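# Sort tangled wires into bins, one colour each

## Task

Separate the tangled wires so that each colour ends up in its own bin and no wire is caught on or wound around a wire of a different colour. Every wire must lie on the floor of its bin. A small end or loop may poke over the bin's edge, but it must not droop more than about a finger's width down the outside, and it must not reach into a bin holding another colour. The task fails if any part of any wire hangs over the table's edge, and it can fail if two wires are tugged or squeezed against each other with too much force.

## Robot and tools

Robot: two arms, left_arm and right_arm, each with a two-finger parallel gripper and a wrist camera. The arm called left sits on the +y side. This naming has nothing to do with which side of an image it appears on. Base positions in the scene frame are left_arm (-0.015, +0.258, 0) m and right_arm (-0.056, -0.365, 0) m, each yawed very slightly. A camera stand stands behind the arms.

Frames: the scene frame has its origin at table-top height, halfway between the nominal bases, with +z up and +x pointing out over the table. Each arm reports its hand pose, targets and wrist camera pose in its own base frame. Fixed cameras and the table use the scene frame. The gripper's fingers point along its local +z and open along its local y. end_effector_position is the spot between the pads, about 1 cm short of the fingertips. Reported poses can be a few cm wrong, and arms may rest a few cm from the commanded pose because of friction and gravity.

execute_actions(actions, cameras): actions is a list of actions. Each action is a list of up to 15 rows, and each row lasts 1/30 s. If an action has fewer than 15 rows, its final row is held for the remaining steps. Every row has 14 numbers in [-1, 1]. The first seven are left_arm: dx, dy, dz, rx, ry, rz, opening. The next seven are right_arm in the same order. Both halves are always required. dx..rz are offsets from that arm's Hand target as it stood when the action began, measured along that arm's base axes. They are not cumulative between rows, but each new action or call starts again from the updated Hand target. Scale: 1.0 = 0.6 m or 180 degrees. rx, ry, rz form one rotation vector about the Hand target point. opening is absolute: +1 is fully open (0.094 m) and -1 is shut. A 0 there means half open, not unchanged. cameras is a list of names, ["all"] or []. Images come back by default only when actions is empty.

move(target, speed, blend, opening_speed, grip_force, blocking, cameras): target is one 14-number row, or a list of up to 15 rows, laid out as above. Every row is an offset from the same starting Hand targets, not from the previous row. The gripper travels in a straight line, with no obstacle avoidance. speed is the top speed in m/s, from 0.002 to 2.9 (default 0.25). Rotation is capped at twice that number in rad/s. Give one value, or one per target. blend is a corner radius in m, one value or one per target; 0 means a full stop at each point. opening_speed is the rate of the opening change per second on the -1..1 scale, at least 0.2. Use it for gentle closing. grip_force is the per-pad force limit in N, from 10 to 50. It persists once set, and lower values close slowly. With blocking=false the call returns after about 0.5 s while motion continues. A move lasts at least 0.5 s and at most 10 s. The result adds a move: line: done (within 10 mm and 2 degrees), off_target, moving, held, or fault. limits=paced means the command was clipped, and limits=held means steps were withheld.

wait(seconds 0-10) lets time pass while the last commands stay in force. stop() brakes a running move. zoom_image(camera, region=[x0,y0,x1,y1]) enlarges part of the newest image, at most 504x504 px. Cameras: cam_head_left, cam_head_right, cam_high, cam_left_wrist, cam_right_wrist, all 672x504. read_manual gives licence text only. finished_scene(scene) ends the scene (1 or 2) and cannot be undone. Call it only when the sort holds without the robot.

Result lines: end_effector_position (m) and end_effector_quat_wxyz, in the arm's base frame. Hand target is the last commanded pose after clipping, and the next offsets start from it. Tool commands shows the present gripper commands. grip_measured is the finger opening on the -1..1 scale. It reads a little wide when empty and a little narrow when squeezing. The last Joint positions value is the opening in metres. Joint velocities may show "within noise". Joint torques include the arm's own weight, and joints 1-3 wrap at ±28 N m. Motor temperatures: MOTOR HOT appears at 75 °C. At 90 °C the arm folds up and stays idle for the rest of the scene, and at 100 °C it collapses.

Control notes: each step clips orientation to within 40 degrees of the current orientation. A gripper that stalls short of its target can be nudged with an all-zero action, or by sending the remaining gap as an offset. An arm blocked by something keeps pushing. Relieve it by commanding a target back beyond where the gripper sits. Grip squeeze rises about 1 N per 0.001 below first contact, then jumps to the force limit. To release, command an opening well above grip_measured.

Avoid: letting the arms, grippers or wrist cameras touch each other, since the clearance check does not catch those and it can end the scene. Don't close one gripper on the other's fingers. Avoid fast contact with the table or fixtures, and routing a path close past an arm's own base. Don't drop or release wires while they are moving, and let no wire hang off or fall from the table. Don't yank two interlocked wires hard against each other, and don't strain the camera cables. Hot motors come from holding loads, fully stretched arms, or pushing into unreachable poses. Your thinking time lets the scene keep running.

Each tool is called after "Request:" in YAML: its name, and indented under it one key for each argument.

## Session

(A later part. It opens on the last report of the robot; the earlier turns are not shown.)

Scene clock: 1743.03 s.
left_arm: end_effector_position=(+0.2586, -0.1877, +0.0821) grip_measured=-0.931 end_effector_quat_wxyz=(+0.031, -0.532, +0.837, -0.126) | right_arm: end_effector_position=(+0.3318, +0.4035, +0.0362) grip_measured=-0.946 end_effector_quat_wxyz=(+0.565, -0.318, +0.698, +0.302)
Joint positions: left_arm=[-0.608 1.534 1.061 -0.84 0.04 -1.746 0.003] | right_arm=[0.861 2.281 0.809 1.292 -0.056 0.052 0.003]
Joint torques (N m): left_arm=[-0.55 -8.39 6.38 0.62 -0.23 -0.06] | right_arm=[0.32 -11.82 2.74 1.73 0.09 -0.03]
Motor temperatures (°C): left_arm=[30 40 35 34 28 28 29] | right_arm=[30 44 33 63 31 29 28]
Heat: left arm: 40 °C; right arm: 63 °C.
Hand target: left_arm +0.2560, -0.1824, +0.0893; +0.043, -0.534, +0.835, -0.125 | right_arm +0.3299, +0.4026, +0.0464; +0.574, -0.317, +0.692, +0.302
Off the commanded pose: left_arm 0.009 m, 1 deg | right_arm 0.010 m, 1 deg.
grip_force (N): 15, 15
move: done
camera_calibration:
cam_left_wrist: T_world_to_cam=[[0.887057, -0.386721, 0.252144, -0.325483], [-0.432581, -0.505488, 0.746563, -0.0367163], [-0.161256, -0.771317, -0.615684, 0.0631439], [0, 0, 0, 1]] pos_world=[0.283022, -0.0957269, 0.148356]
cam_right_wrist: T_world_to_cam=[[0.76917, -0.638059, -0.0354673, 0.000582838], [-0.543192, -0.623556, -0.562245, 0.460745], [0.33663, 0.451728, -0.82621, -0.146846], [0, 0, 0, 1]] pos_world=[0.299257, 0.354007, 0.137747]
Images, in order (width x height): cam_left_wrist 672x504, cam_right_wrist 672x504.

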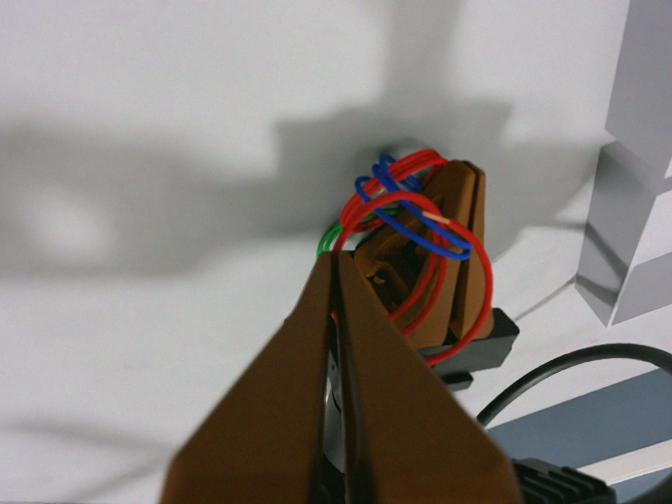

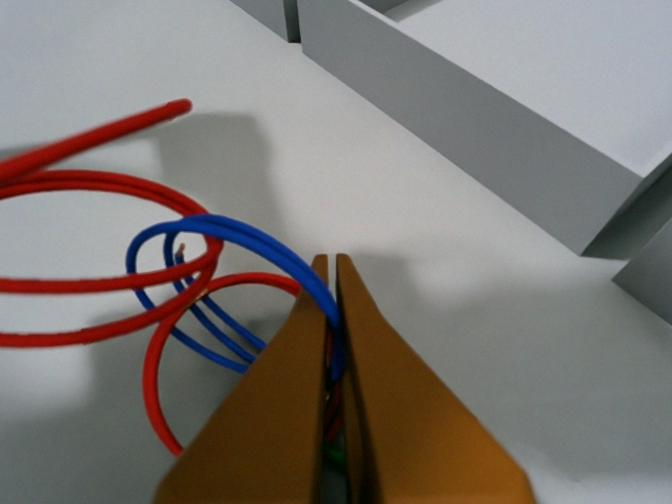

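Request:
zoom_image:
  camera: "cam_right_wrist"
  region: [0, 80, 380, 460]

Request:
zoom_image:
  camera: "cam_left_wrist"
  region: [310, 130, 530, 380]

Scaled by 1.326 from the camera's 672x504 image, which has a finer 960x720 frame.

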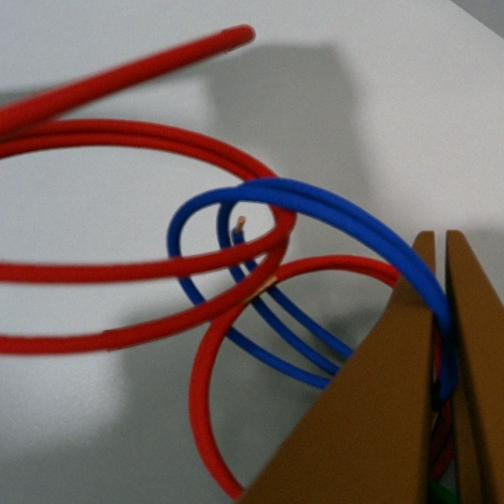

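Scaled by 2.016 from the camera's 672x504 image, which has a finer 960x720 frame.

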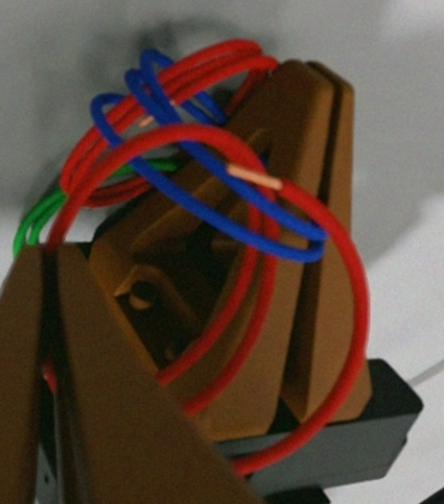

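Request:
move:
  target: [0,0,0,0,0,0,-0.97, -0.0160,-0.0205,0.0027,0,0,0,-0.95]
  speed: 0.03
  cameras: ["cam_right_wrist", "cam_left_wrist"]

Scene clock: 1753.90 s.
left_arm: end_effector_position=(+0.2584, -0.1876, +0.0820) grip_measured=-0.931 end_effector_quat_wxyz=(+0.031, -0.532, +0.837, -0.126) | right_arm: end_effector_position=(+0.3213, +0.3911, +0.0349) grip_measured=-0.946 end_effector_quat_wxyz=(+0.562, -0.320, +0.702, +0.300)
Joint positions: left_arm=[-0.608 1.534 1.061 -0.841 0.04 -1.746 0.003] | right_arm=[0.861 2.253 0.738 1.324 -0.055 0.052 0.003]
Joint torques (N m): left_arm=[-0.5 -8.38 6.38 0.63 -0.23 -0.06] | right_arm=[0.16 -11.38 2.61 1.8 0.08 -0.06]
Motor temperatures (°C): left_arm=[30 40 35 34 28 28 29] | right_arm=[30 44 33 62 31 29 28]
Heat: left arm: 40 °C; right arm: 62 °C.
Hand target: left_arm +0.2559, -0.1824, +0.0893; +0.043, -0.534, +0.835, -0.124 | right_arm +0.3203, +0.3902, +0.0480; +0.574, -0.317, +0.692, +0.302
Off the commanded pose: left_arm 0.009 m, 1 deg | right_arm 0.013 m, 2 deg.
grip_force (N): 15, 15
move: off_target (right_arm)
camera_calibration:
cam_left_wrist: T_world_to_cam=[[0.887302, -0.386873, 0.251047, -0.325187], [-0.431856, -0.505942, 0.746675, -0.0370145], [-0.161854, -0.770942, -0.615996, 0.0634375], [0, 0, 0, 1]] pos_world=[0.282821, -0.0956266, 0.148352]
cam_right_wrist: T_world_to_cam=[[0.768668, -0.638659, -0.0355546, 0.00112097], [-0.547423, -0.628071, -0.553041, 0.449353], [0.330874, 0.444569, -0.832395, -0.133957], [0, 0, 0, 1]] pos_world=[0.289447, 0.342495, 0.137045]
Images, in order (width x height): cam_left_wrist 672x504, cam_right_wrist 672x504.

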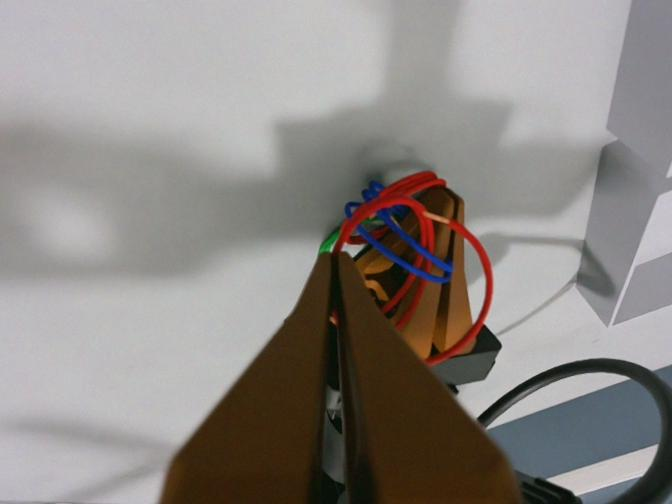

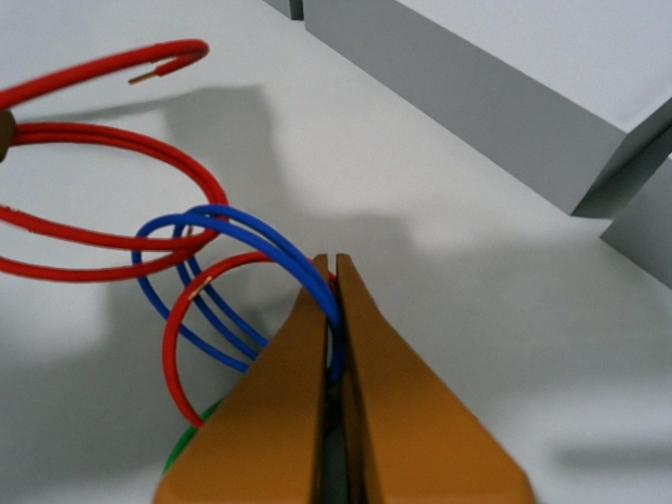

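Request:
zoom_image:
  camera: "cam_right_wrist"
  region: [0, 20, 380, 400]

Request:
zoom_image:
  camera: "cam_left_wrist"
  region: [310, 150, 520, 380]

Scaled by 1.326 from the camera's 672x504 image, which has a finer 960x720 frame.

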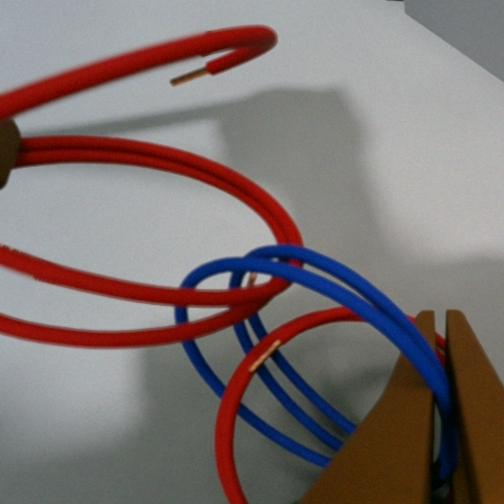

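Scaled by 2.191 from the camera's 672x504 image, which has a finer 960x720 frame.

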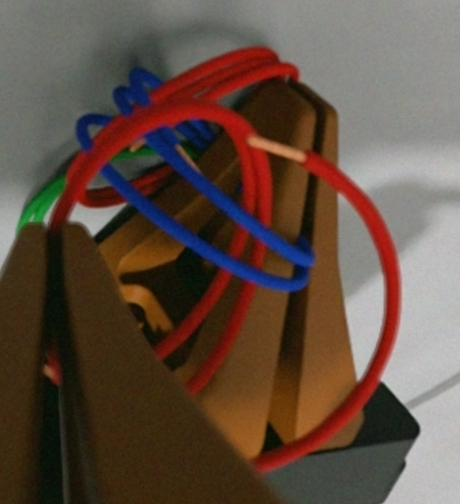

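Request:
move:
  target: [0,0,0,0,0,0,-0.97, -0.0218,-0.0147,0.0,0,0,0,-0.95]
  speed: 0.03
  cameras: ["cam_right_wrist", "cam_left_wrist"]

Scene clock: 1778.43 s.
left_arm: end_effector_position=(+0.2584, -0.1876, +0.0820) grip_measured=-0.931 end_effector_quat_wxyz=(+0.031, -0.532, +0.837, -0.126) | right_arm: end_effector_position=(+0.3085, +0.3817, +0.0343) grip_measured=-0.946 end_effector_quat_wxyz=(+0.560, -0.321, +0.703, +0.299)
Joint positions: left_arm=[-0.608 1.534 1.061 -0.841 0.04 -1.746 0.003] | right_arm=[0.873 2.231 0.673 1.364 -0.044 0.052 0.003]
Joint torques (N m): left_arm=[-0.5 -8.39 6.38 0.63 -0.23 -0.06] | right_arm=[0.29 -11.03 2.44 1.84 0.05 -0.03]
Motor temperatures (°C): left_arm=[30 40 34 34 28 28 29] | right_arm=[30 44 32 61 31 29 28]
Heat: left arm: 40 °C; right arm: 61 °C.
Hand target: left_arm +0.2559, -0.1824, +0.0893; +0.043, -0.534, +0.835, -0.124 | right_arm +0.3072, +0.3814, +0.0481; +0.574, -0.317, +0.692, +0.302
Off the commanded pose: left_arm 0.009 m, 1 deg | right_arm 0.014 m, 2 deg.
grip_force (N): 15, 15
move: off_target (right_arm)
camera_calibration:
cam_left_wrist: T_world_to_cam=[[0.887302, -0.386873, 0.251047, -0.325187], [-0.431856, -0.505942, 0.746675, -0.0370145], [-0.161854, -0.770942, -0.615996, 0.0634375], [0, 0, 0, 1]] pos_world=[0.282821, -0.0956266, 0.148352]
cam_right_wrist: T_world_to_cam=[[0.768739, -0.638689, -0.0334148, 0.00480658], [-0.547888, -0.630695, -0.549584, 0.437228], [0.329939, 0.440794, -0.83477, -0.124233], [0, 0, 0, 1]] pos_world=[0.276846, 0.333589, 0.136748]
Images, in order (width x height): cam_left_wrist 672x504, cam_right_wrist 672x504.

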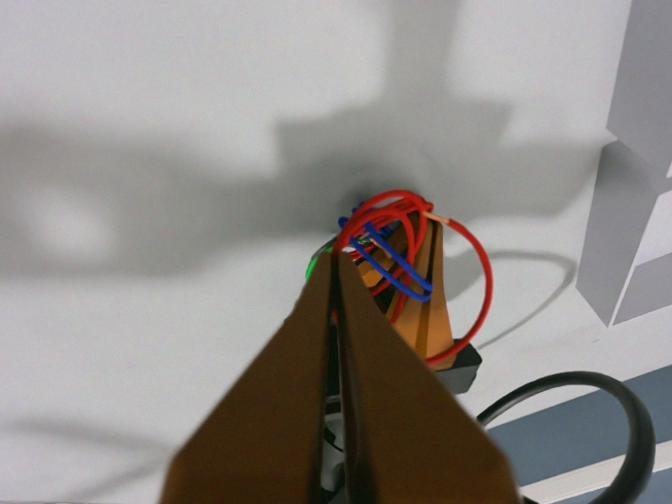

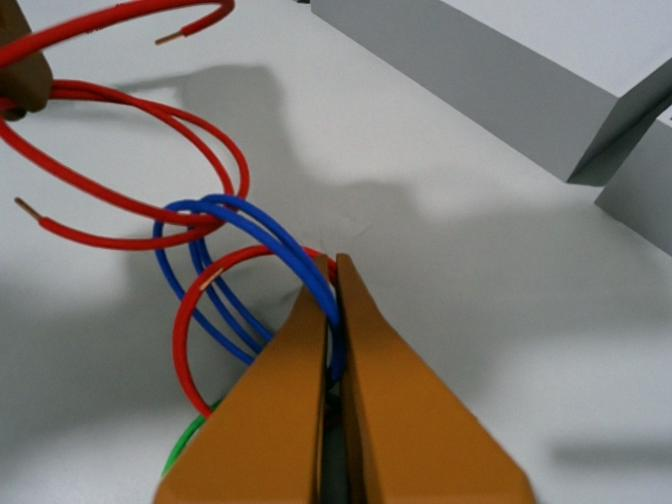

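Request:
move:
  target: [0,0,0,0,0,0,-0.97, -0.0277,0.0050,0.0,0,0,0,-0.95]
  speed: 0.03
  cameras: ["cam_right_wrist", "cam_left_wrist"]

Scene clock: 1785.43 s.
left_arm: end_effector_position=(+0.2578, -0.1872, +0.0819) grip_measured=-0.931 end_effector_quat_wxyz=(+0.030, -0.532, +0.837, -0.125) | right_arm: end_effector_position=(+0.2921, +0.3844, +0.0344) grip_measured=-0.947 end_effector_quat_wxyz=(+0.562, -0.323, +0.702, +0.295)
Joint positions: left_arm=[-0.608 1.534 1.061 -0.844 0.04 -1.746 0.003] | right_arm=[0.921 2.221 0.638 1.387 0.006 0.052 0.002]
Joint torques (N m): left_arm=[-0.47 -8.4 6.38 0.66 -0.23 -0.07] | right_arm=[0.44 -10.81 2.24 1.9 0.09 0.03]
Motor temperatures (°C): left_arm=[30 40 34 34 28 28 29] | right_arm=[30 43 32 62 31 29 28]
Heat: left arm: 40 °C; right arm: 62 °C.
Hand target: left_arm +0.2559, -0.1824, +0.0893; +0.043, -0.534, +0.835, -0.124 | right_arm +0.2907, +0.3844, +0.0481; +0.574, -0.317, +0.692, +0.302
Off the commanded pose: left_arm 0.009 m, 1 deg | right_arm 0.014 m, 2 deg.
grip_force (N): 15, 15
move: off_target (right_arm)
camera_calibration:
cam_left_wrist: T_world_to_cam=[[0.887863, -0.387254, 0.248463, -0.324587], [-0.430183, -0.507105, 0.746852, -0.03752], [-0.163225, -0.769986, -0.61683, 0.0641551], [0, 0, 0, 1]] pos_world=[0.28252, -0.0953257, 0.148242]
cam_right_wrist: T_world_to_cam=[[0.768587, -0.6393, -0.0238691, 0.0190685], [-0.544274, -0.633825, -0.549573, 0.430118], [0.336213, 0.435386, -0.835104, -0.119594], [0, 0, 0, 1]] pos_world=[0.259655, 0.336879, 0.136963]
Images, in order (width x height): cam_left_wrist 672x504, cam_right_wrist 672x504.

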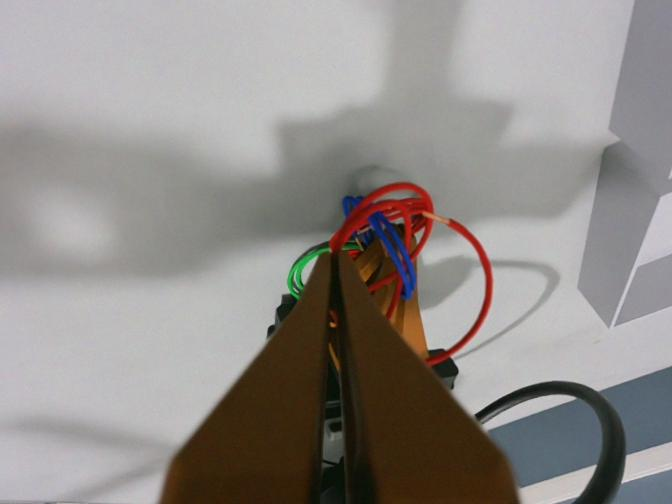

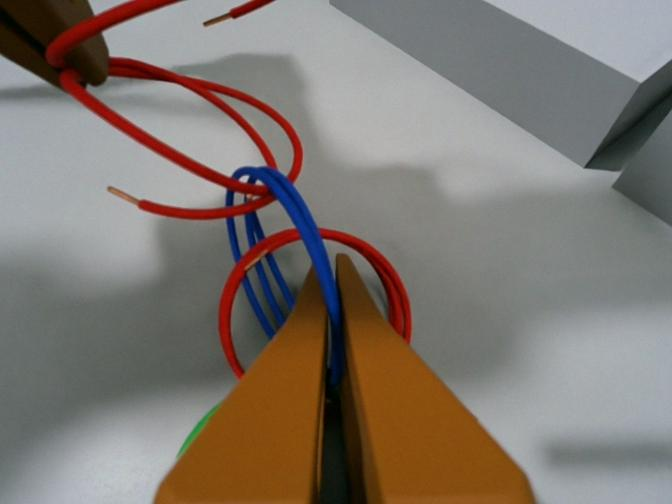

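Request:
move:
  target: [0,0,0,0,0,0,-0.97, -0.0310,0.0140,0.0,0,0,0,-0.95]
  speed: 0.03
  cameras: ["cam_right_wrist", "cam_left_wrist"]

Scene clock: 1808.30 s.
left_arm: end_effector_position=(+0.2574, -0.1869, +0.0817) grip_measured=-0.931 end_effector_quat_wxyz=(+0.030, -0.532, +0.837, -0.124) | right_arm: end_effector_position=(+0.2740, +0.3924, +0.0337) grip_measured=-0.947 end_effector_quat_wxyz=(+0.562, -0.325, +0.702, +0.292)
Joint positions: left_arm=[-0.608 1.534 1.061 -0.846 0.04 -1.746 0.003] | right_arm=[0.986 2.217 0.622 1.395 0.072 0.06 0.002]
Joint torques (N m): left_arm=[-0.49 -8.39 6.39 0.68 -0.24 -0.06] | right_arm=[0.47 -10.65 2.25 1.87 0.07 0.07]
Motor temperatures (°C): left_arm=[30 40 34 34 28 28 29] | right_arm=[30 41 32 63 31 29 28]
Heat: left arm: 40 °C; right arm: 63 °C.
Hand target: left_arm +0.2559, -0.1824, +0.0893; +0.043, -0.534, +0.835, -0.124 | right_arm +0.2721, +0.3928, +0.0481; +0.574, -0.317, +0.692, +0.302
Off the commanded pose: left_arm 0.009 m, 2 deg | right_arm 0.015 m, 2 deg.
grip_force (N): 15, 15
move: off_target (right_arm)
camera_calibration:
cam_left_wrist: T_world_to_cam=[[0.888334, -0.387601, 0.246227, -0.323961], [-0.428751, -0.508115, 0.746989, -0.0380299], [-0.164422, -0.769146, -0.61756, 0.0647031], [0, 0, 0, 1]] pos_world=[0.282119, -0.0951249, 0.148134]
cam_right_wrist: T_world_to_cam=[[0.768062, -0.640129, -0.0177981, 0.0384141], [-0.543275, -0.636634, -0.547311, 0.42571], [0.339019, 0.430038, -0.83674, -0.116174], [0, 0, 0, 1]] pos_world=[0.241158, 0.34557, 0.136472]
Images, in order (width x height): cam_left_wrist 672x504, cam_right_wrist 672x504.

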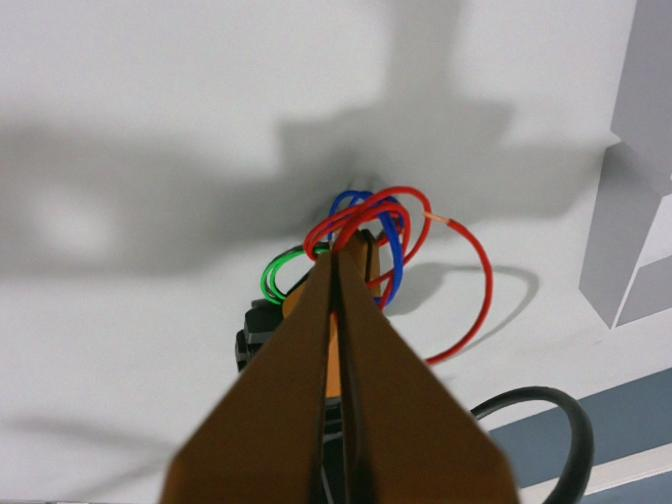

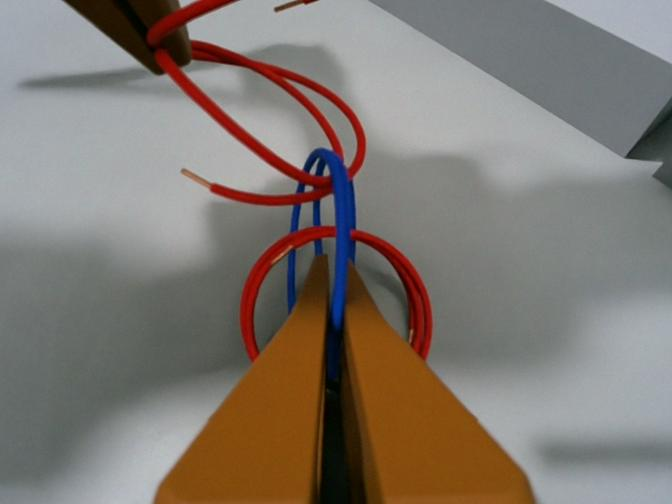

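Request:
move:
  target: [0,0,0,0,0,0,-0.97, -0.0220,0.0170,0.0080,0,0,0,-0.95]
  speed: 0.03
  cameras: ["cam_right_wrist", "cam_left_wrist"]

Scene clock: 1824.20 s.
left_arm: end_effector_position=(+0.2570, -0.1862, +0.0815) grip_measured=-0.931 end_effector_quat_wxyz=(+0.030, -0.532, +0.837, -0.122) | right_arm: end_effector_position=(+0.2606, +0.4021, +0.0408) grip_measured=-0.947 end_effector_quat_wxyz=(+0.567, -0.323, +0.698, +0.294)
Joint positions: left_arm=[-0.608 1.534 1.061 -0.849 0.038 -1.746 0.003] | right_arm=[1.041 2.199 0.622 1.39 0.127 0.069 0.002]
Joint torques (N m): left_arm=[-0.5 -8.42 6.39 0.7 -0.21 -0.07] | right_arm=[0.59 -11.02 2.63 1.68 0.06 0.07]
Motor temperatures (°C): left_arm=[30 40 34 34 28 28 29] | right_arm=[30 41 32 61 31 29 28]
Heat: left arm: 40 °C; right arm: 61 °C.
Hand target: left_arm +0.2559, -0.1824, +0.0893; +0.043, -0.534, +0.835, -0.125 | right_arm +0.2589, +0.4030, +0.0527; +0.574, -0.317, +0.692, +0.302
Off the commanded pose: left_arm 0.009 m, 2 deg | right_arm 0.012 m, 2 deg.
grip_force (N): 15, 15
move: off_target (right_arm)
camera_calibration:
cam_left_wrist: T_world_to_cam=[[0.888873, -0.387933, 0.243748, -0.323337], [-0.427446, -0.510691, 0.745979, -0.0384277], [-0.16491, -0.76727, -0.61976, 0.0657337], [0, 0, 0, 1]] pos_world=[0.28182, -0.0946224, 0.148218]
cam_right_wrist: T_world_to_cam=[[0.767439, -0.640859, -0.0183348, 0.0554917], [-0.53944, -0.630005, -0.558658, 0.42528], [0.34647, 0.438627, -0.829196, -0.115571], [0, 0, 0, 1]] pos_world=[0.226868, 0.354183, 0.142773]
Images, in order (width x height): cam_left_wrist 672x504, cam_right_wrist 672x504.

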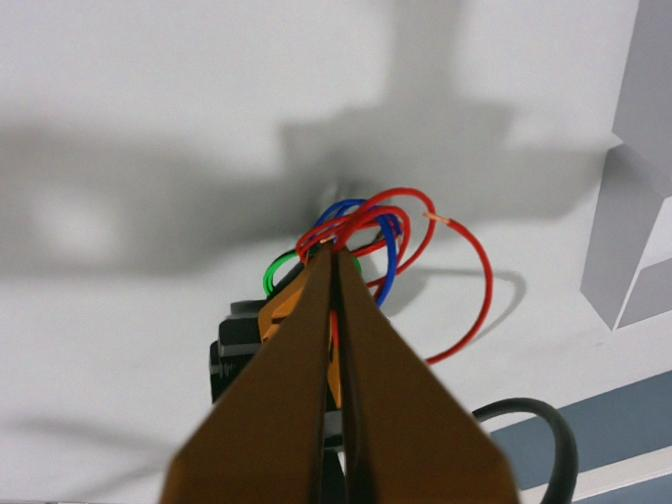

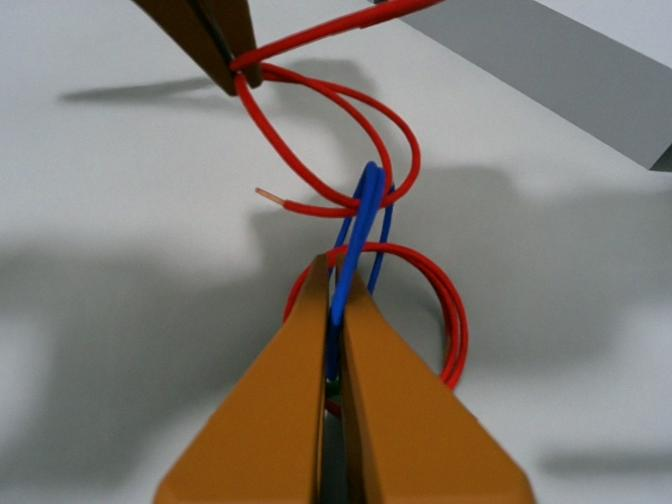

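Request:
zoom_image:
  camera: "cam_right_wrist"
  region: [200, 40, 500, 340]

Request:
zoom_image:
  camera: "cam_left_wrist"
  region: [240, 160, 520, 380]

Scaled by 1.680 from the camera's 672x504 image, which has a finer 960x720 frame.

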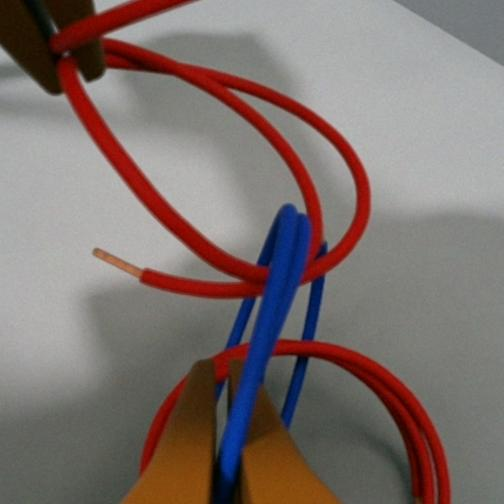

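Scaled by 1.800 from the camera's 672x504 image, which has a finer 960x720 frame.

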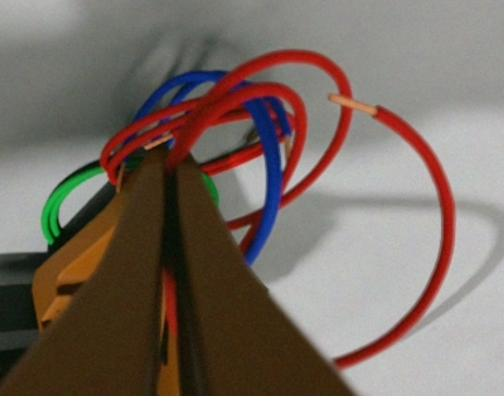

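Request:
move:
  target: [0,0,0,0,0,0,-0.97, 0.0,0.0,0.0,0,0,0.12,-0.95]
  speed: 0.05
  cameras: ["cam_right_wrist", "cam_left_wrist"]

Scene clock: 1867.57 s.
left_arm: end_effector_position=(+0.2570, -0.1861, +0.0815) grip_measured=-0.931 end_effector_quat_wxyz=(+0.030, -0.532, +0.837, -0.122) | right_arm: end_effector_position=(+0.2546, +0.3977, +0.0377) grip_measured=-0.947 end_effector_quat_wxyz=(+0.492, -0.436, +0.638, +0.401)
Joint positions: left_arm=[-0.608 1.534 1.061 -0.849 0.037 -1.746 0.003] | right_arm=[0.837 2.199 0.638 1.344 -0.438 -0.009 0.002]
Joint torques (N m): left_arm=[-0.47 -8.43 6.38 0.71 -0.2 -0.07] | right_arm=[-0.28 -10.35 5.19 1.58 -0.16 -0.17]
Motor temperatures (°C): left_arm=[30 40 34 34 28 28 29] | right_arm=[30 40 32 60 31 29 28]
Heat: left arm: 40 °C; right arm: 60 °C.
Hand target: left_arm +0.2560, -0.1824, +0.0893; +0.043, -0.534, +0.835, -0.125 | right_arm +0.2588, +0.4030, +0.0527; +0.507, -0.441, +0.621, +0.404
Off the commanded pose: left_arm 0.009 m, 1 deg | right_arm 0.016 m, 3 deg.
grip_force (N): 15, 15
move: off_target (right_arm)
camera_calibration:
cam_left_wrist: T_world_to_cam=[[0.888853, -0.387926, 0.243831, -0.323329], [-0.427641, -0.511296, 0.745452, -0.0383725], [-0.164511, -0.76687, -0.62036, 0.0658859], [0, 0, 0, 1]] pos_world=[0.281821, -0.0945217, 0.148316]
cam_right_wrist: T_world_to_cam=[[0.943954, -0.325407, -0.0553279, -0.111787], [-0.301221, -0.780703, -0.547512, 0.416453], [0.13497, 0.533492, -0.834967, -0.0977443], [0, 0, 0, 1]] pos_world=[0.244159, 0.340895, 0.140215]
Images, in order (width x height): cam_left_wrist 672x504, cam_right_wrist 672x504.

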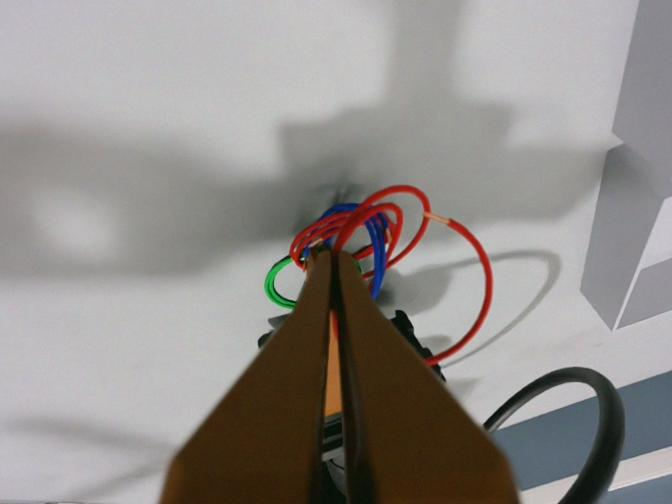

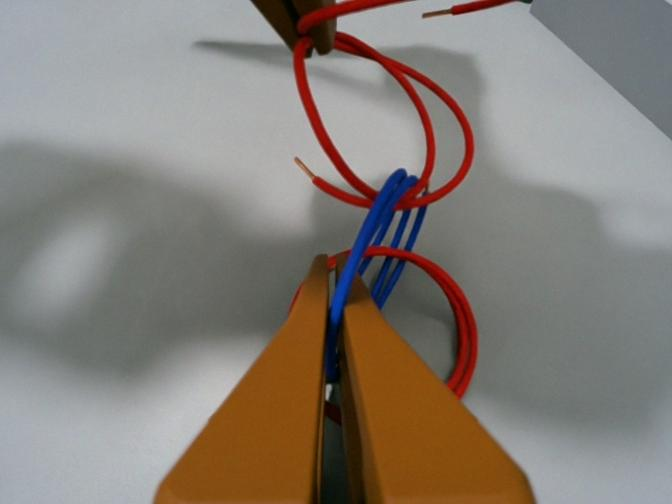

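Request:
move:
  target: [0.0153,-0.0175,0.0013,-0.015,0.0143,0.0806,-0.97, 0.0,0.0,0.0,0,0,0,-0.95]
  speed: 0.04
  cameras: ["cam_right_wrist", "cam_left_wrist"]

Scene clock: 1897.40 s.
left_arm: end_effector_position=(+0.2614, -0.1932, +0.0885) grip_measured=-0.931 end_effector_quat_wxyz=(+0.018, -0.636, +0.760, -0.133) | right_arm: end_effector_position=(+0.2545, +0.3977, +0.0377) grip_measured=-0.947 end_effector_quat_wxyz=(+0.492, -0.437, +0.638, +0.401)
Joint positions: left_arm=[-0.622 1.541 1.091 -0.853 0.032 -2.019 0.003] | right_arm=[0.837 2.199 0.638 1.344 -0.438 -0.01 0.002]
Joint torques (N m): left_arm=[-0.53 -4.75 8.88 0.7 -0.22 -0.08] | right_arm=[-0.43 -10.3 5.15 1.57 -0.16 -0.12]
Motor temperatures (°C): left_arm=[30 39 35 33 28 28 29] | right_arm=[30 40 33 60 31 29 28]
Heat: left arm: 39 °C; right arm: 60 °C.
Hand target: left_arm +0.2650, -0.1929, +0.0900; +0.027, -0.638, +0.759, -0.126 | right_arm +0.2588, +0.4030, +0.0527; +0.507, -0.441, +0.621, +0.404
Off the commanded pose: left_arm 0.004 m, 1 deg | right_arm 0.017 m, 3 deg.
grip_force (N): 15, 15
move: off_target (right_arm)
camera_calibration:
cam_left_wrist: T_world_to_cam=[[0.962715, -0.139426, 0.23182, -0.301883], [-0.26986, -0.554743, 0.787042, -0.0986779], [0.0188663, -0.820256, -0.571685, 0.00288969], [0, 0, 0, 1]] pos_world=[0.263943, -0.094461, 0.149298]
cam_right_wrist: T_world_to_cam=[[0.944108, -0.324987, -0.0551619, -0.111997], [-0.300825, -0.781027, -0.547267, 0.416378], [0.134771, 0.533273, -0.835139, -0.0976807], [0, 0, 0, 1]] pos_world=[0.244159, 0.340896, 0.140115]
Images, in order (width x height): cam_left_wrist 672x504, cam_right_wrist 672x504.

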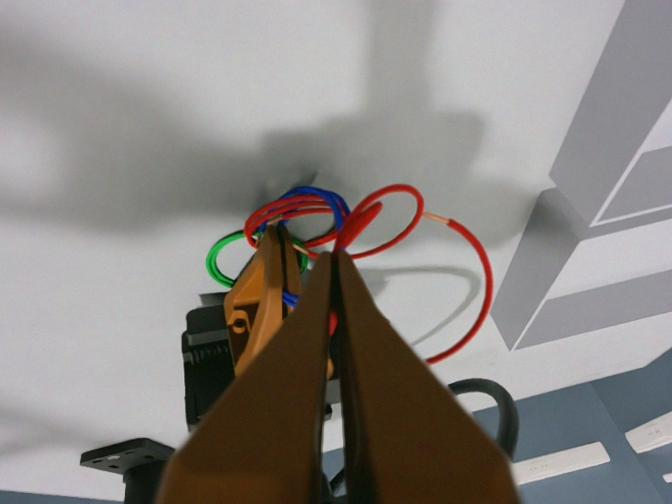

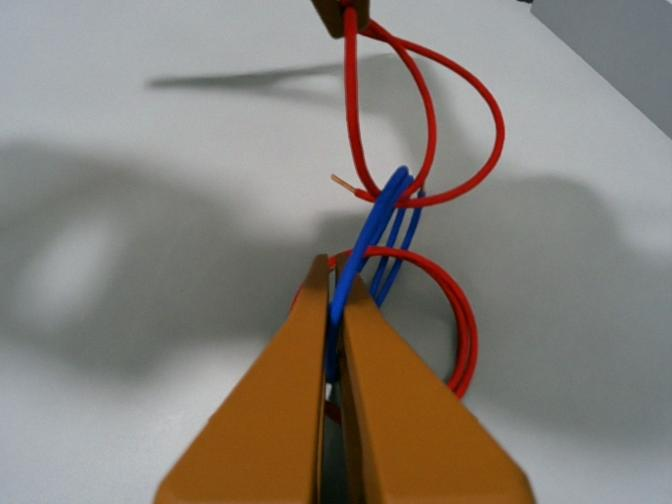

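Request:
move:
  target: [0.0215,-0.0075,0.0,0,0,0,-0.97, -0.0130,0.0040,0.0,0,0,0,-0.95]
  speed: 0.04
  cameras: ["cam_right_wrist", "cam_left_wrist"]

Scene clock: 1904.50 s.
left_arm: end_effector_position=(+0.2719, -0.2007, +0.0892) grip_measured=-0.931 end_effector_quat_wxyz=(+0.018, -0.635, +0.761, -0.133) | right_arm: end_effector_position=(+0.2508, +0.4006, +0.0375) grip_measured=-0.947 end_effector_quat_wxyz=(+0.491, -0.438, +0.637, +0.401)
Joint positions: left_arm=[-0.622 1.589 1.142 -0.856 0.032 -2.017 0.003] | right_arm=[0.85 2.199 0.638 1.344 -0.428 -0.01 0.002]
Joint torques (N m): left_arm=[0.57 -5.12 8.85 0.72 -0.19 0.02] | right_arm=[0.59 -10.54 3.89 1.72 -0.05 -0.07]
Motor temperatures (°C): left_arm=[30 39 35 33 28 28 29] | right_arm=[30 40 33 60 31 29 28]
Heat: left arm: 39 °C; right arm: 60 °C.
Hand target: left_arm +0.2779, -0.1974, +0.0901; +0.027, -0.638, +0.759, -0.126 | right_arm +0.2510, +0.4054, +0.0527; +0.507, -0.441, +0.621, +0.404
Off the commanded pose: left_arm 0.007 m, 1 deg | right_arm 0.016 m, 3 deg.
grip_force (N): 15, 15
move: off_target (right_arm)
camera_calibration:
cam_left_wrist: T_world_to_cam=[[0.962242, -0.141619, 0.232454, -0.313597], [-0.271637, -0.554354, 0.786705, -0.100008], [0.0174494, -0.820144, -0.571892, -0.00257896], [0, 0, 0, 1]] pos_world=[0.274635, -0.101966, 0.150099]
cam_right_wrist: T_world_to_cam=[[0.945389, -0.321591, -0.0530926, -0.109302], [-0.297026, -0.78293, -0.546622, 0.417209], [0.134221, 0.53254, -0.835695, -0.0984029], [0, 0, 0, 1]] pos_world=[0.240463, 0.343899, 0.140018]
Images, in order (width x height): cam_left_wrist 672x504, cam_right_wrist 672x504.

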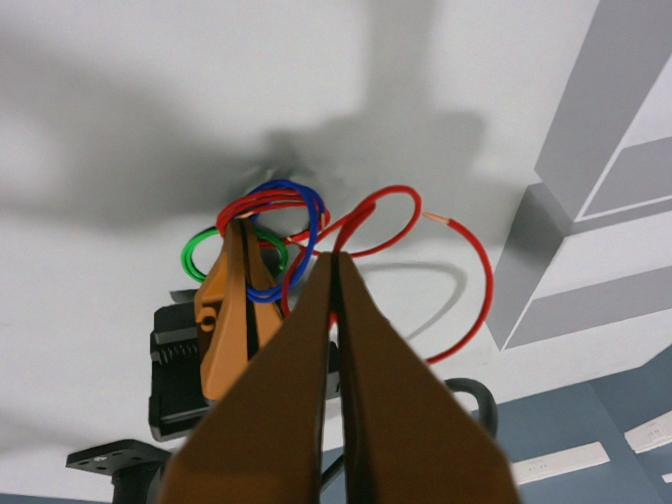

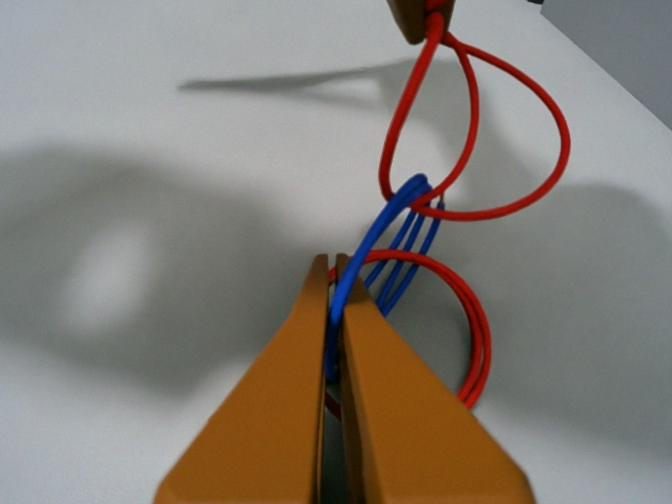

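Request:
zoom_image:
  camera: "cam_right_wrist"
  region: [310, 100, 590, 340]

Request:
zoom_image:
  camera: "cam_left_wrist"
  region: [170, 150, 450, 390]

Scaled by 1.800 from the camera's 672x504 image, which has a finer 960x720 frame.

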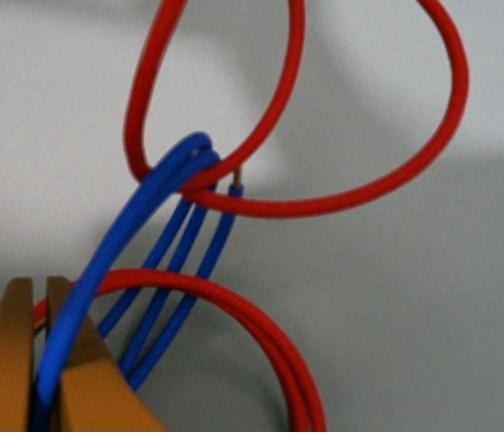

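Scaled by 1.800 from the camera's 672x504 image, which has a finer 960x720 frame.

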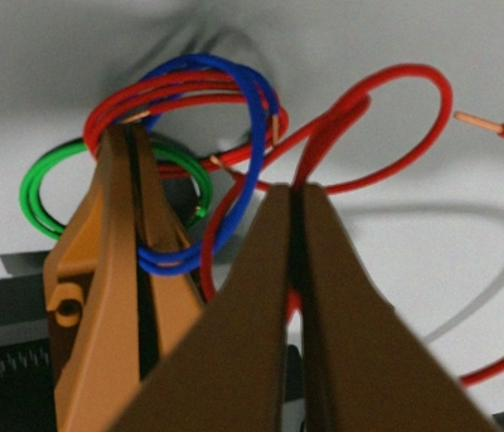

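Request:
move:
  target: [0.0180,-0.0055,0.0,0,0,0,-0.97, 0.0,0.0,0.0,0,0,0,-0.95]
  speed: 0.04
  cameras: ["cam_right_wrist", "cam_left_wrist"]

Scene clock: 1917.53 s.
left_arm: end_effector_position=(+0.2832, -0.2033, +0.0895) grip_measured=-0.931 end_effector_quat_wxyz=(+0.019, -0.636, +0.760, -0.133) | right_arm: end_effector_position=(+0.2509, +0.4006, +0.0375) grip_measured=-0.947 end_effector_quat_wxyz=(+0.492, -0.438, +0.637, +0.401)
Joint positions: left_arm=[-0.609 1.629 1.184 -0.858 0.032 -2.006 0.003] | right_arm=[0.85 2.199 0.638 1.344 -0.427 -0.01 0.002]
Joint torques (N m): left_arm=[0.44 -5.45 8.88 0.72 -0.17 0.01] | right_arm=[0.53 -10.61 4 1.69 -0.07 -0.11]
Motor temperatures (°C): left_arm=[30 39 36 34 28 28 29] | right_arm=[30 40 33 60 31 29 28]
Heat: left arm: 39 °C; right arm: 60 °C.
Hand target: left_arm +0.2888, -0.2006, +0.0900; +0.027, -0.638, +0.759, -0.126 | right_arm +0.2510, +0.4054, +0.0527; +0.507, -0.441, +0.621, +0.404
Off the commanded pose: left_arm 0.006 m, 1 deg | right_arm 0.016 m, 3 deg.
grip_force (N): 15, 15
move: off_target (right_arm)
camera_calibration:
cam_left_wrist: T_world_to_cam=[[0.962169, -0.139541, 0.234009, -0.324565], [-0.271664, -0.556764, 0.784992, -0.0988354], [0.0207493, -0.818867, -0.573609, -0.0053012], [0, 0, 0, 1]] pos_world=[0.285546, -0.104659, 0.150495]
cam_right_wrist: T_world_to_cam=[[0.945155, -0.322303, -0.0529501, -0.109021], [-0.297546, -0.782759, -0.546585, 0.417269], [0.134719, 0.532363, -0.835728, -0.098456], [0, 0, 0, 1]] pos_world=[0.240463, 0.343898, 0.140018]
Images, in order (width x height): cam_left_wrist 672x504, cam_right_wrist 672x504.

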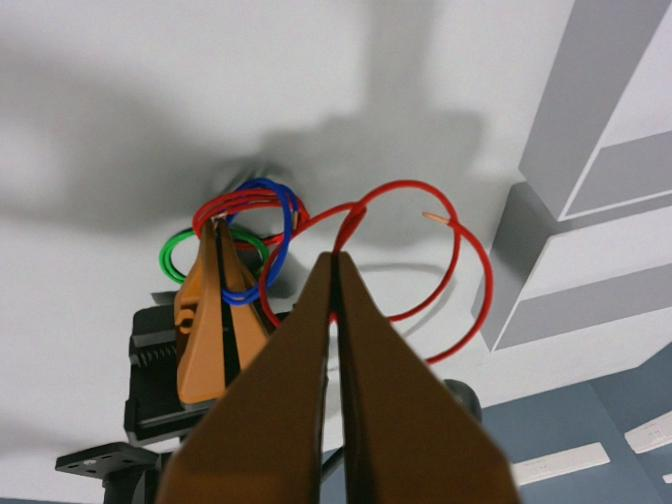

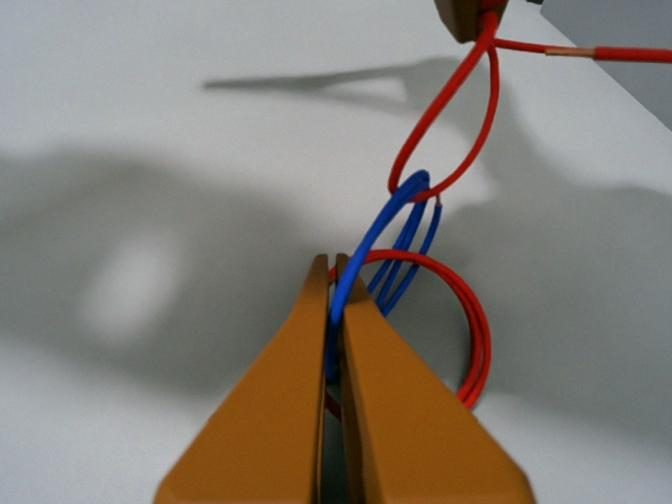

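Request:
zoom_image:
  camera: "cam_right_wrist"
  region: [340, 0, 672, 300]

Request:
zoom_image:
  camera: "cam_left_wrist"
  region: [150, 150, 510, 400]

Scaled by 1.518 from the camera's 672x504 image, which has a finer 960x720 frame.

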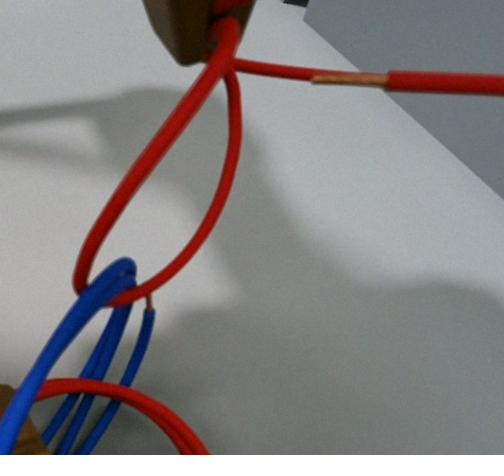

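Scaled by 1.400 from the camera's 672x504 image, which has a finer 960x720 frame.

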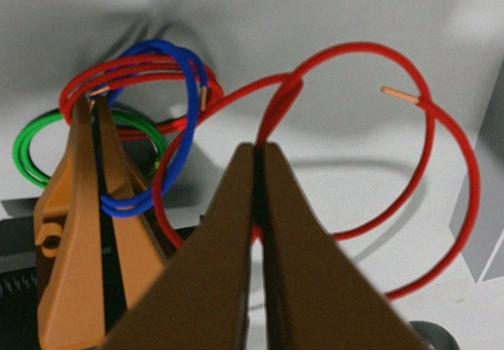

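Request:
move:
  target: [0.0500,0.0,-0.0500,0,0,0,-0.97, 0.0,0.0,0.0,0,0,0,-0.95]
  speed: 0.05
  cameras: ["cam_right_wrist", "cam_left_wrist"]

Scene clock: 1993.17 s.
left_arm: end_effector_position=(+0.3092, -0.1998, +0.0594) grip_measured=-0.931 end_effector_quat_wxyz=(+0.020, -0.637, +0.761, -0.123) | right_arm: end_effector_position=(+0.2513, +0.4005, +0.0374) grip_measured=-0.947 end_effector_quat_wxyz=(+0.492, -0.438, +0.637, +0.400)
Joint positions: left_arm=[-0.558 1.748 1.202 -0.777 0.037 -1.956 0.003] | right_arm=[0.85 2.199 0.638 1.344 -0.425 -0.01 0.002]
Joint torques (N m): left_arm=[0.54 -6.32 8.7 0.94 -0.08 0.04] | right_arm=[0.47 -10.62 3.93 1.72 -0.07 -0.11]
Motor temperatures (°C): left_arm=[30 38 36 34 28 28 29] | right_arm=[30 40 32 60 31 29 28]
Heat: left arm: 38 °C; right arm: 60 °C.
Hand target: left_arm +0.3189, -0.2007, +0.0601; +0.027, -0.638, +0.759, -0.126 | right_arm +0.2509, +0.4054, +0.0527; +0.507, -0.441, +0.621, +0.404
Off the commanded pose: left_arm 0.010 m, 1 deg | right_arm 0.016 m, 3 deg.
grip_force (N): 15, 15
move: off_target (right_arm)
camera_calibration:
cam_left_wrist: T_world_to_cam=[[0.965189, -0.142093, 0.21959, -0.342717], [-0.261138, -0.570855, 0.778416, -0.0718718], [0.0147466, -0.808662, -0.588089, -0.0154839], [0, 0, 0, 1]] pos_world=[0.312246, -0.102247, 0.122097]
cam_right_wrist: T_world_to_cam=[[0.944556, -0.324116, -0.052554, -0.108499], [-0.29886, -0.782345, -0.54646, 0.417483], [0.136001, 0.531868, -0.835835, -0.0986045], [0, 0, 0, 1]] pos_world=[0.240662, 0.343894, 0.140019]
Images, in order (width x height): cam_left_wrist 672x504, cam_right_wrist 672x504.

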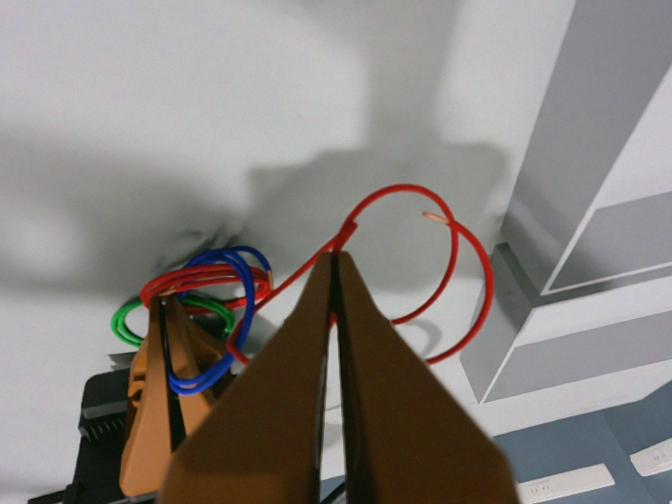

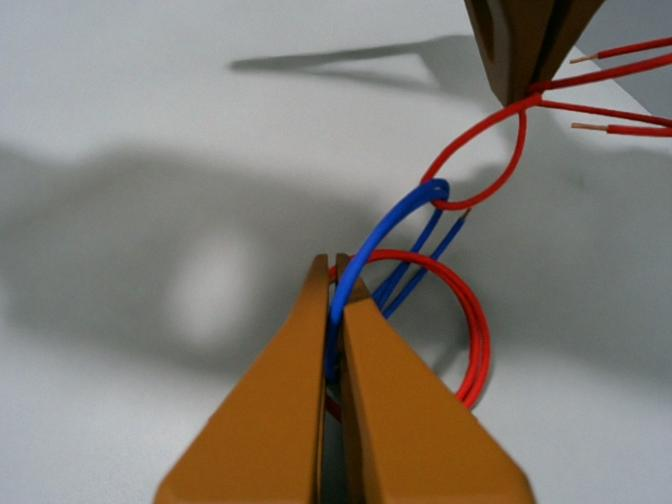

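Request:
zoom_image:
  camera: "cam_left_wrist"
  region: [120, 160, 520, 420]

Request:
zoom_image:
  camera: "cam_right_wrist"
  region: [380, 0, 672, 290]

Scaled by 1.260 from the camera's 672x504 image, which has a finer 960x720 frame.

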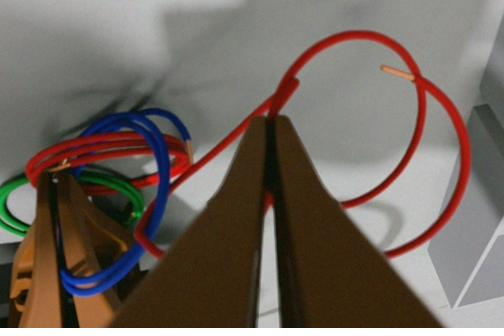

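Scaled by 1.726 from the camera's 672x504 image, which has a finer 960x720 frame.

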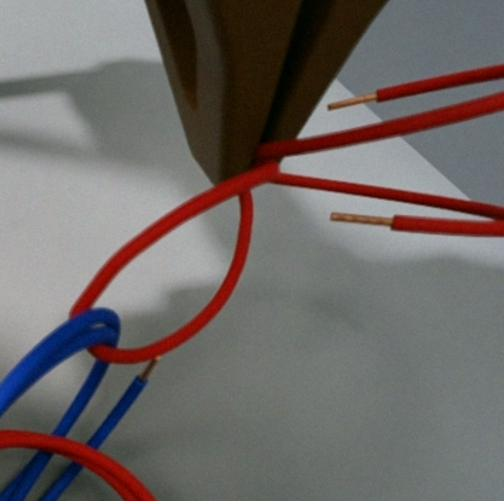

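Request:
move:
  target: [-0.0080,0.0,-0.0580,0,0,0,-0.97, 0.0,0.0,0.0,0,0,0,-0.95]
  speed: 0.04
  cameras: ["cam_right_wrist", "cam_left_wrist"]

Scene clock: 2021.87 s.
left_arm: end_effector_position=(+0.3173, -0.2053, +0.0368) grip_measured=-0.931 end_effector_quat_wxyz=(+0.026, -0.634, +0.759, -0.143) | right_arm: end_effector_position=(+0.2517, +0.4003, +0.0374) grip_measured=-0.947 end_effector_quat_wxyz=(+0.493, -0.437, +0.638, +0.399)
Joint positions: left_arm=[-0.558 1.781 1.133 -0.634 0.039 -1.956 0.003] | right_arm=[0.85 2.199 0.638 1.344 -0.422 -0.01 0.002]
Joint torques (N m): left_arm=[-0.13 -6.38 5.42 0.93 -0.13 -0.03] | right_arm=[0.58 -10.7 3.95 1.69 -0.1 -0.07]
Motor temperatures (°C): left_arm=[30 38 36 34 28 28 29] | right_arm=[30 40 32 60 31 29 28]
Heat: left arm: 38 °C; right arm: 60 °C.
Hand target: left_arm +0.3140, -0.2006, +0.0253; +0.027, -0.638, +0.759, -0.126 | right_arm +0.2510, +0.4054, +0.0527; +0.507, -0.441, +0.621, +0.404
Off the commanded pose: left_arm 0.013 m, 2 deg | right_arm 0.016 m, 3 deg.
grip_force (N): 15, 15
move: off_target (left_arm, right_arm)
camera_calibration:
cam_left_wrist: T_world_to_cam=[[0.956688, -0.137175, 0.256772, -0.343906], [-0.28909, -0.551539, 0.782452, -0.0426672], [0.0342872, -0.822793, -0.567307, -0.0432089], [0, 0, 0, 1]] pos_world=[0.318157, -0.10626, 0.0971777]
cam_right_wrist: T_world_to_cam=[[0.943741, -0.32656, -0.052072, -0.107852], [-0.300659, -0.781782, -0.546279, 0.417651], [0.137684, 0.531202, -0.835983, -0.0988283], [0, 0, 0, 1]] pos_world=[0.240962, 0.34379, 0.139919]
Images, in order (width x height): cam_left_wrist 672x504, cam_right_wrist 672x504.

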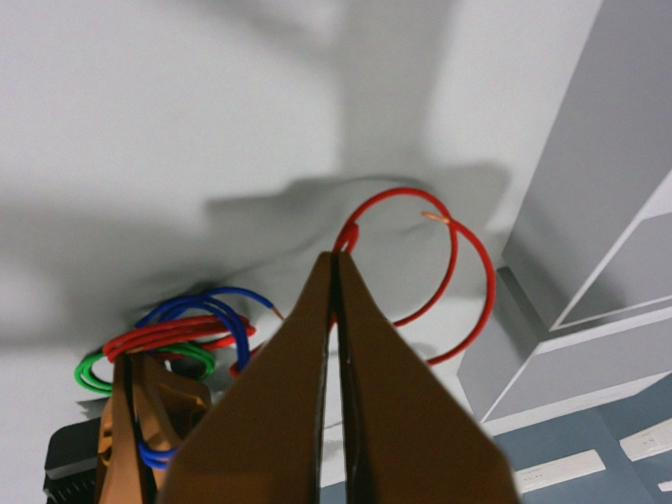

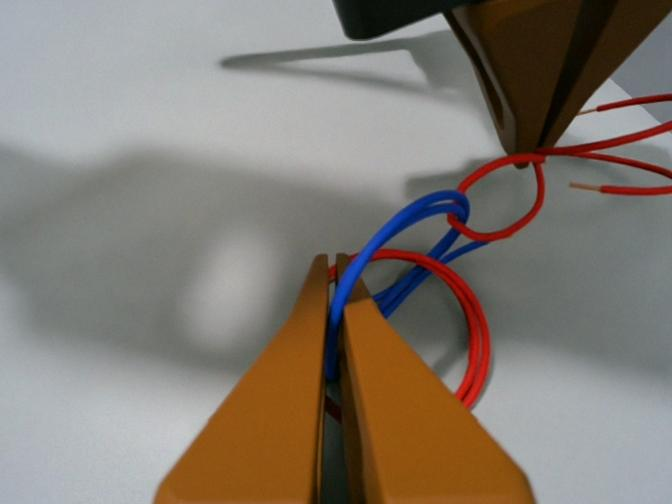

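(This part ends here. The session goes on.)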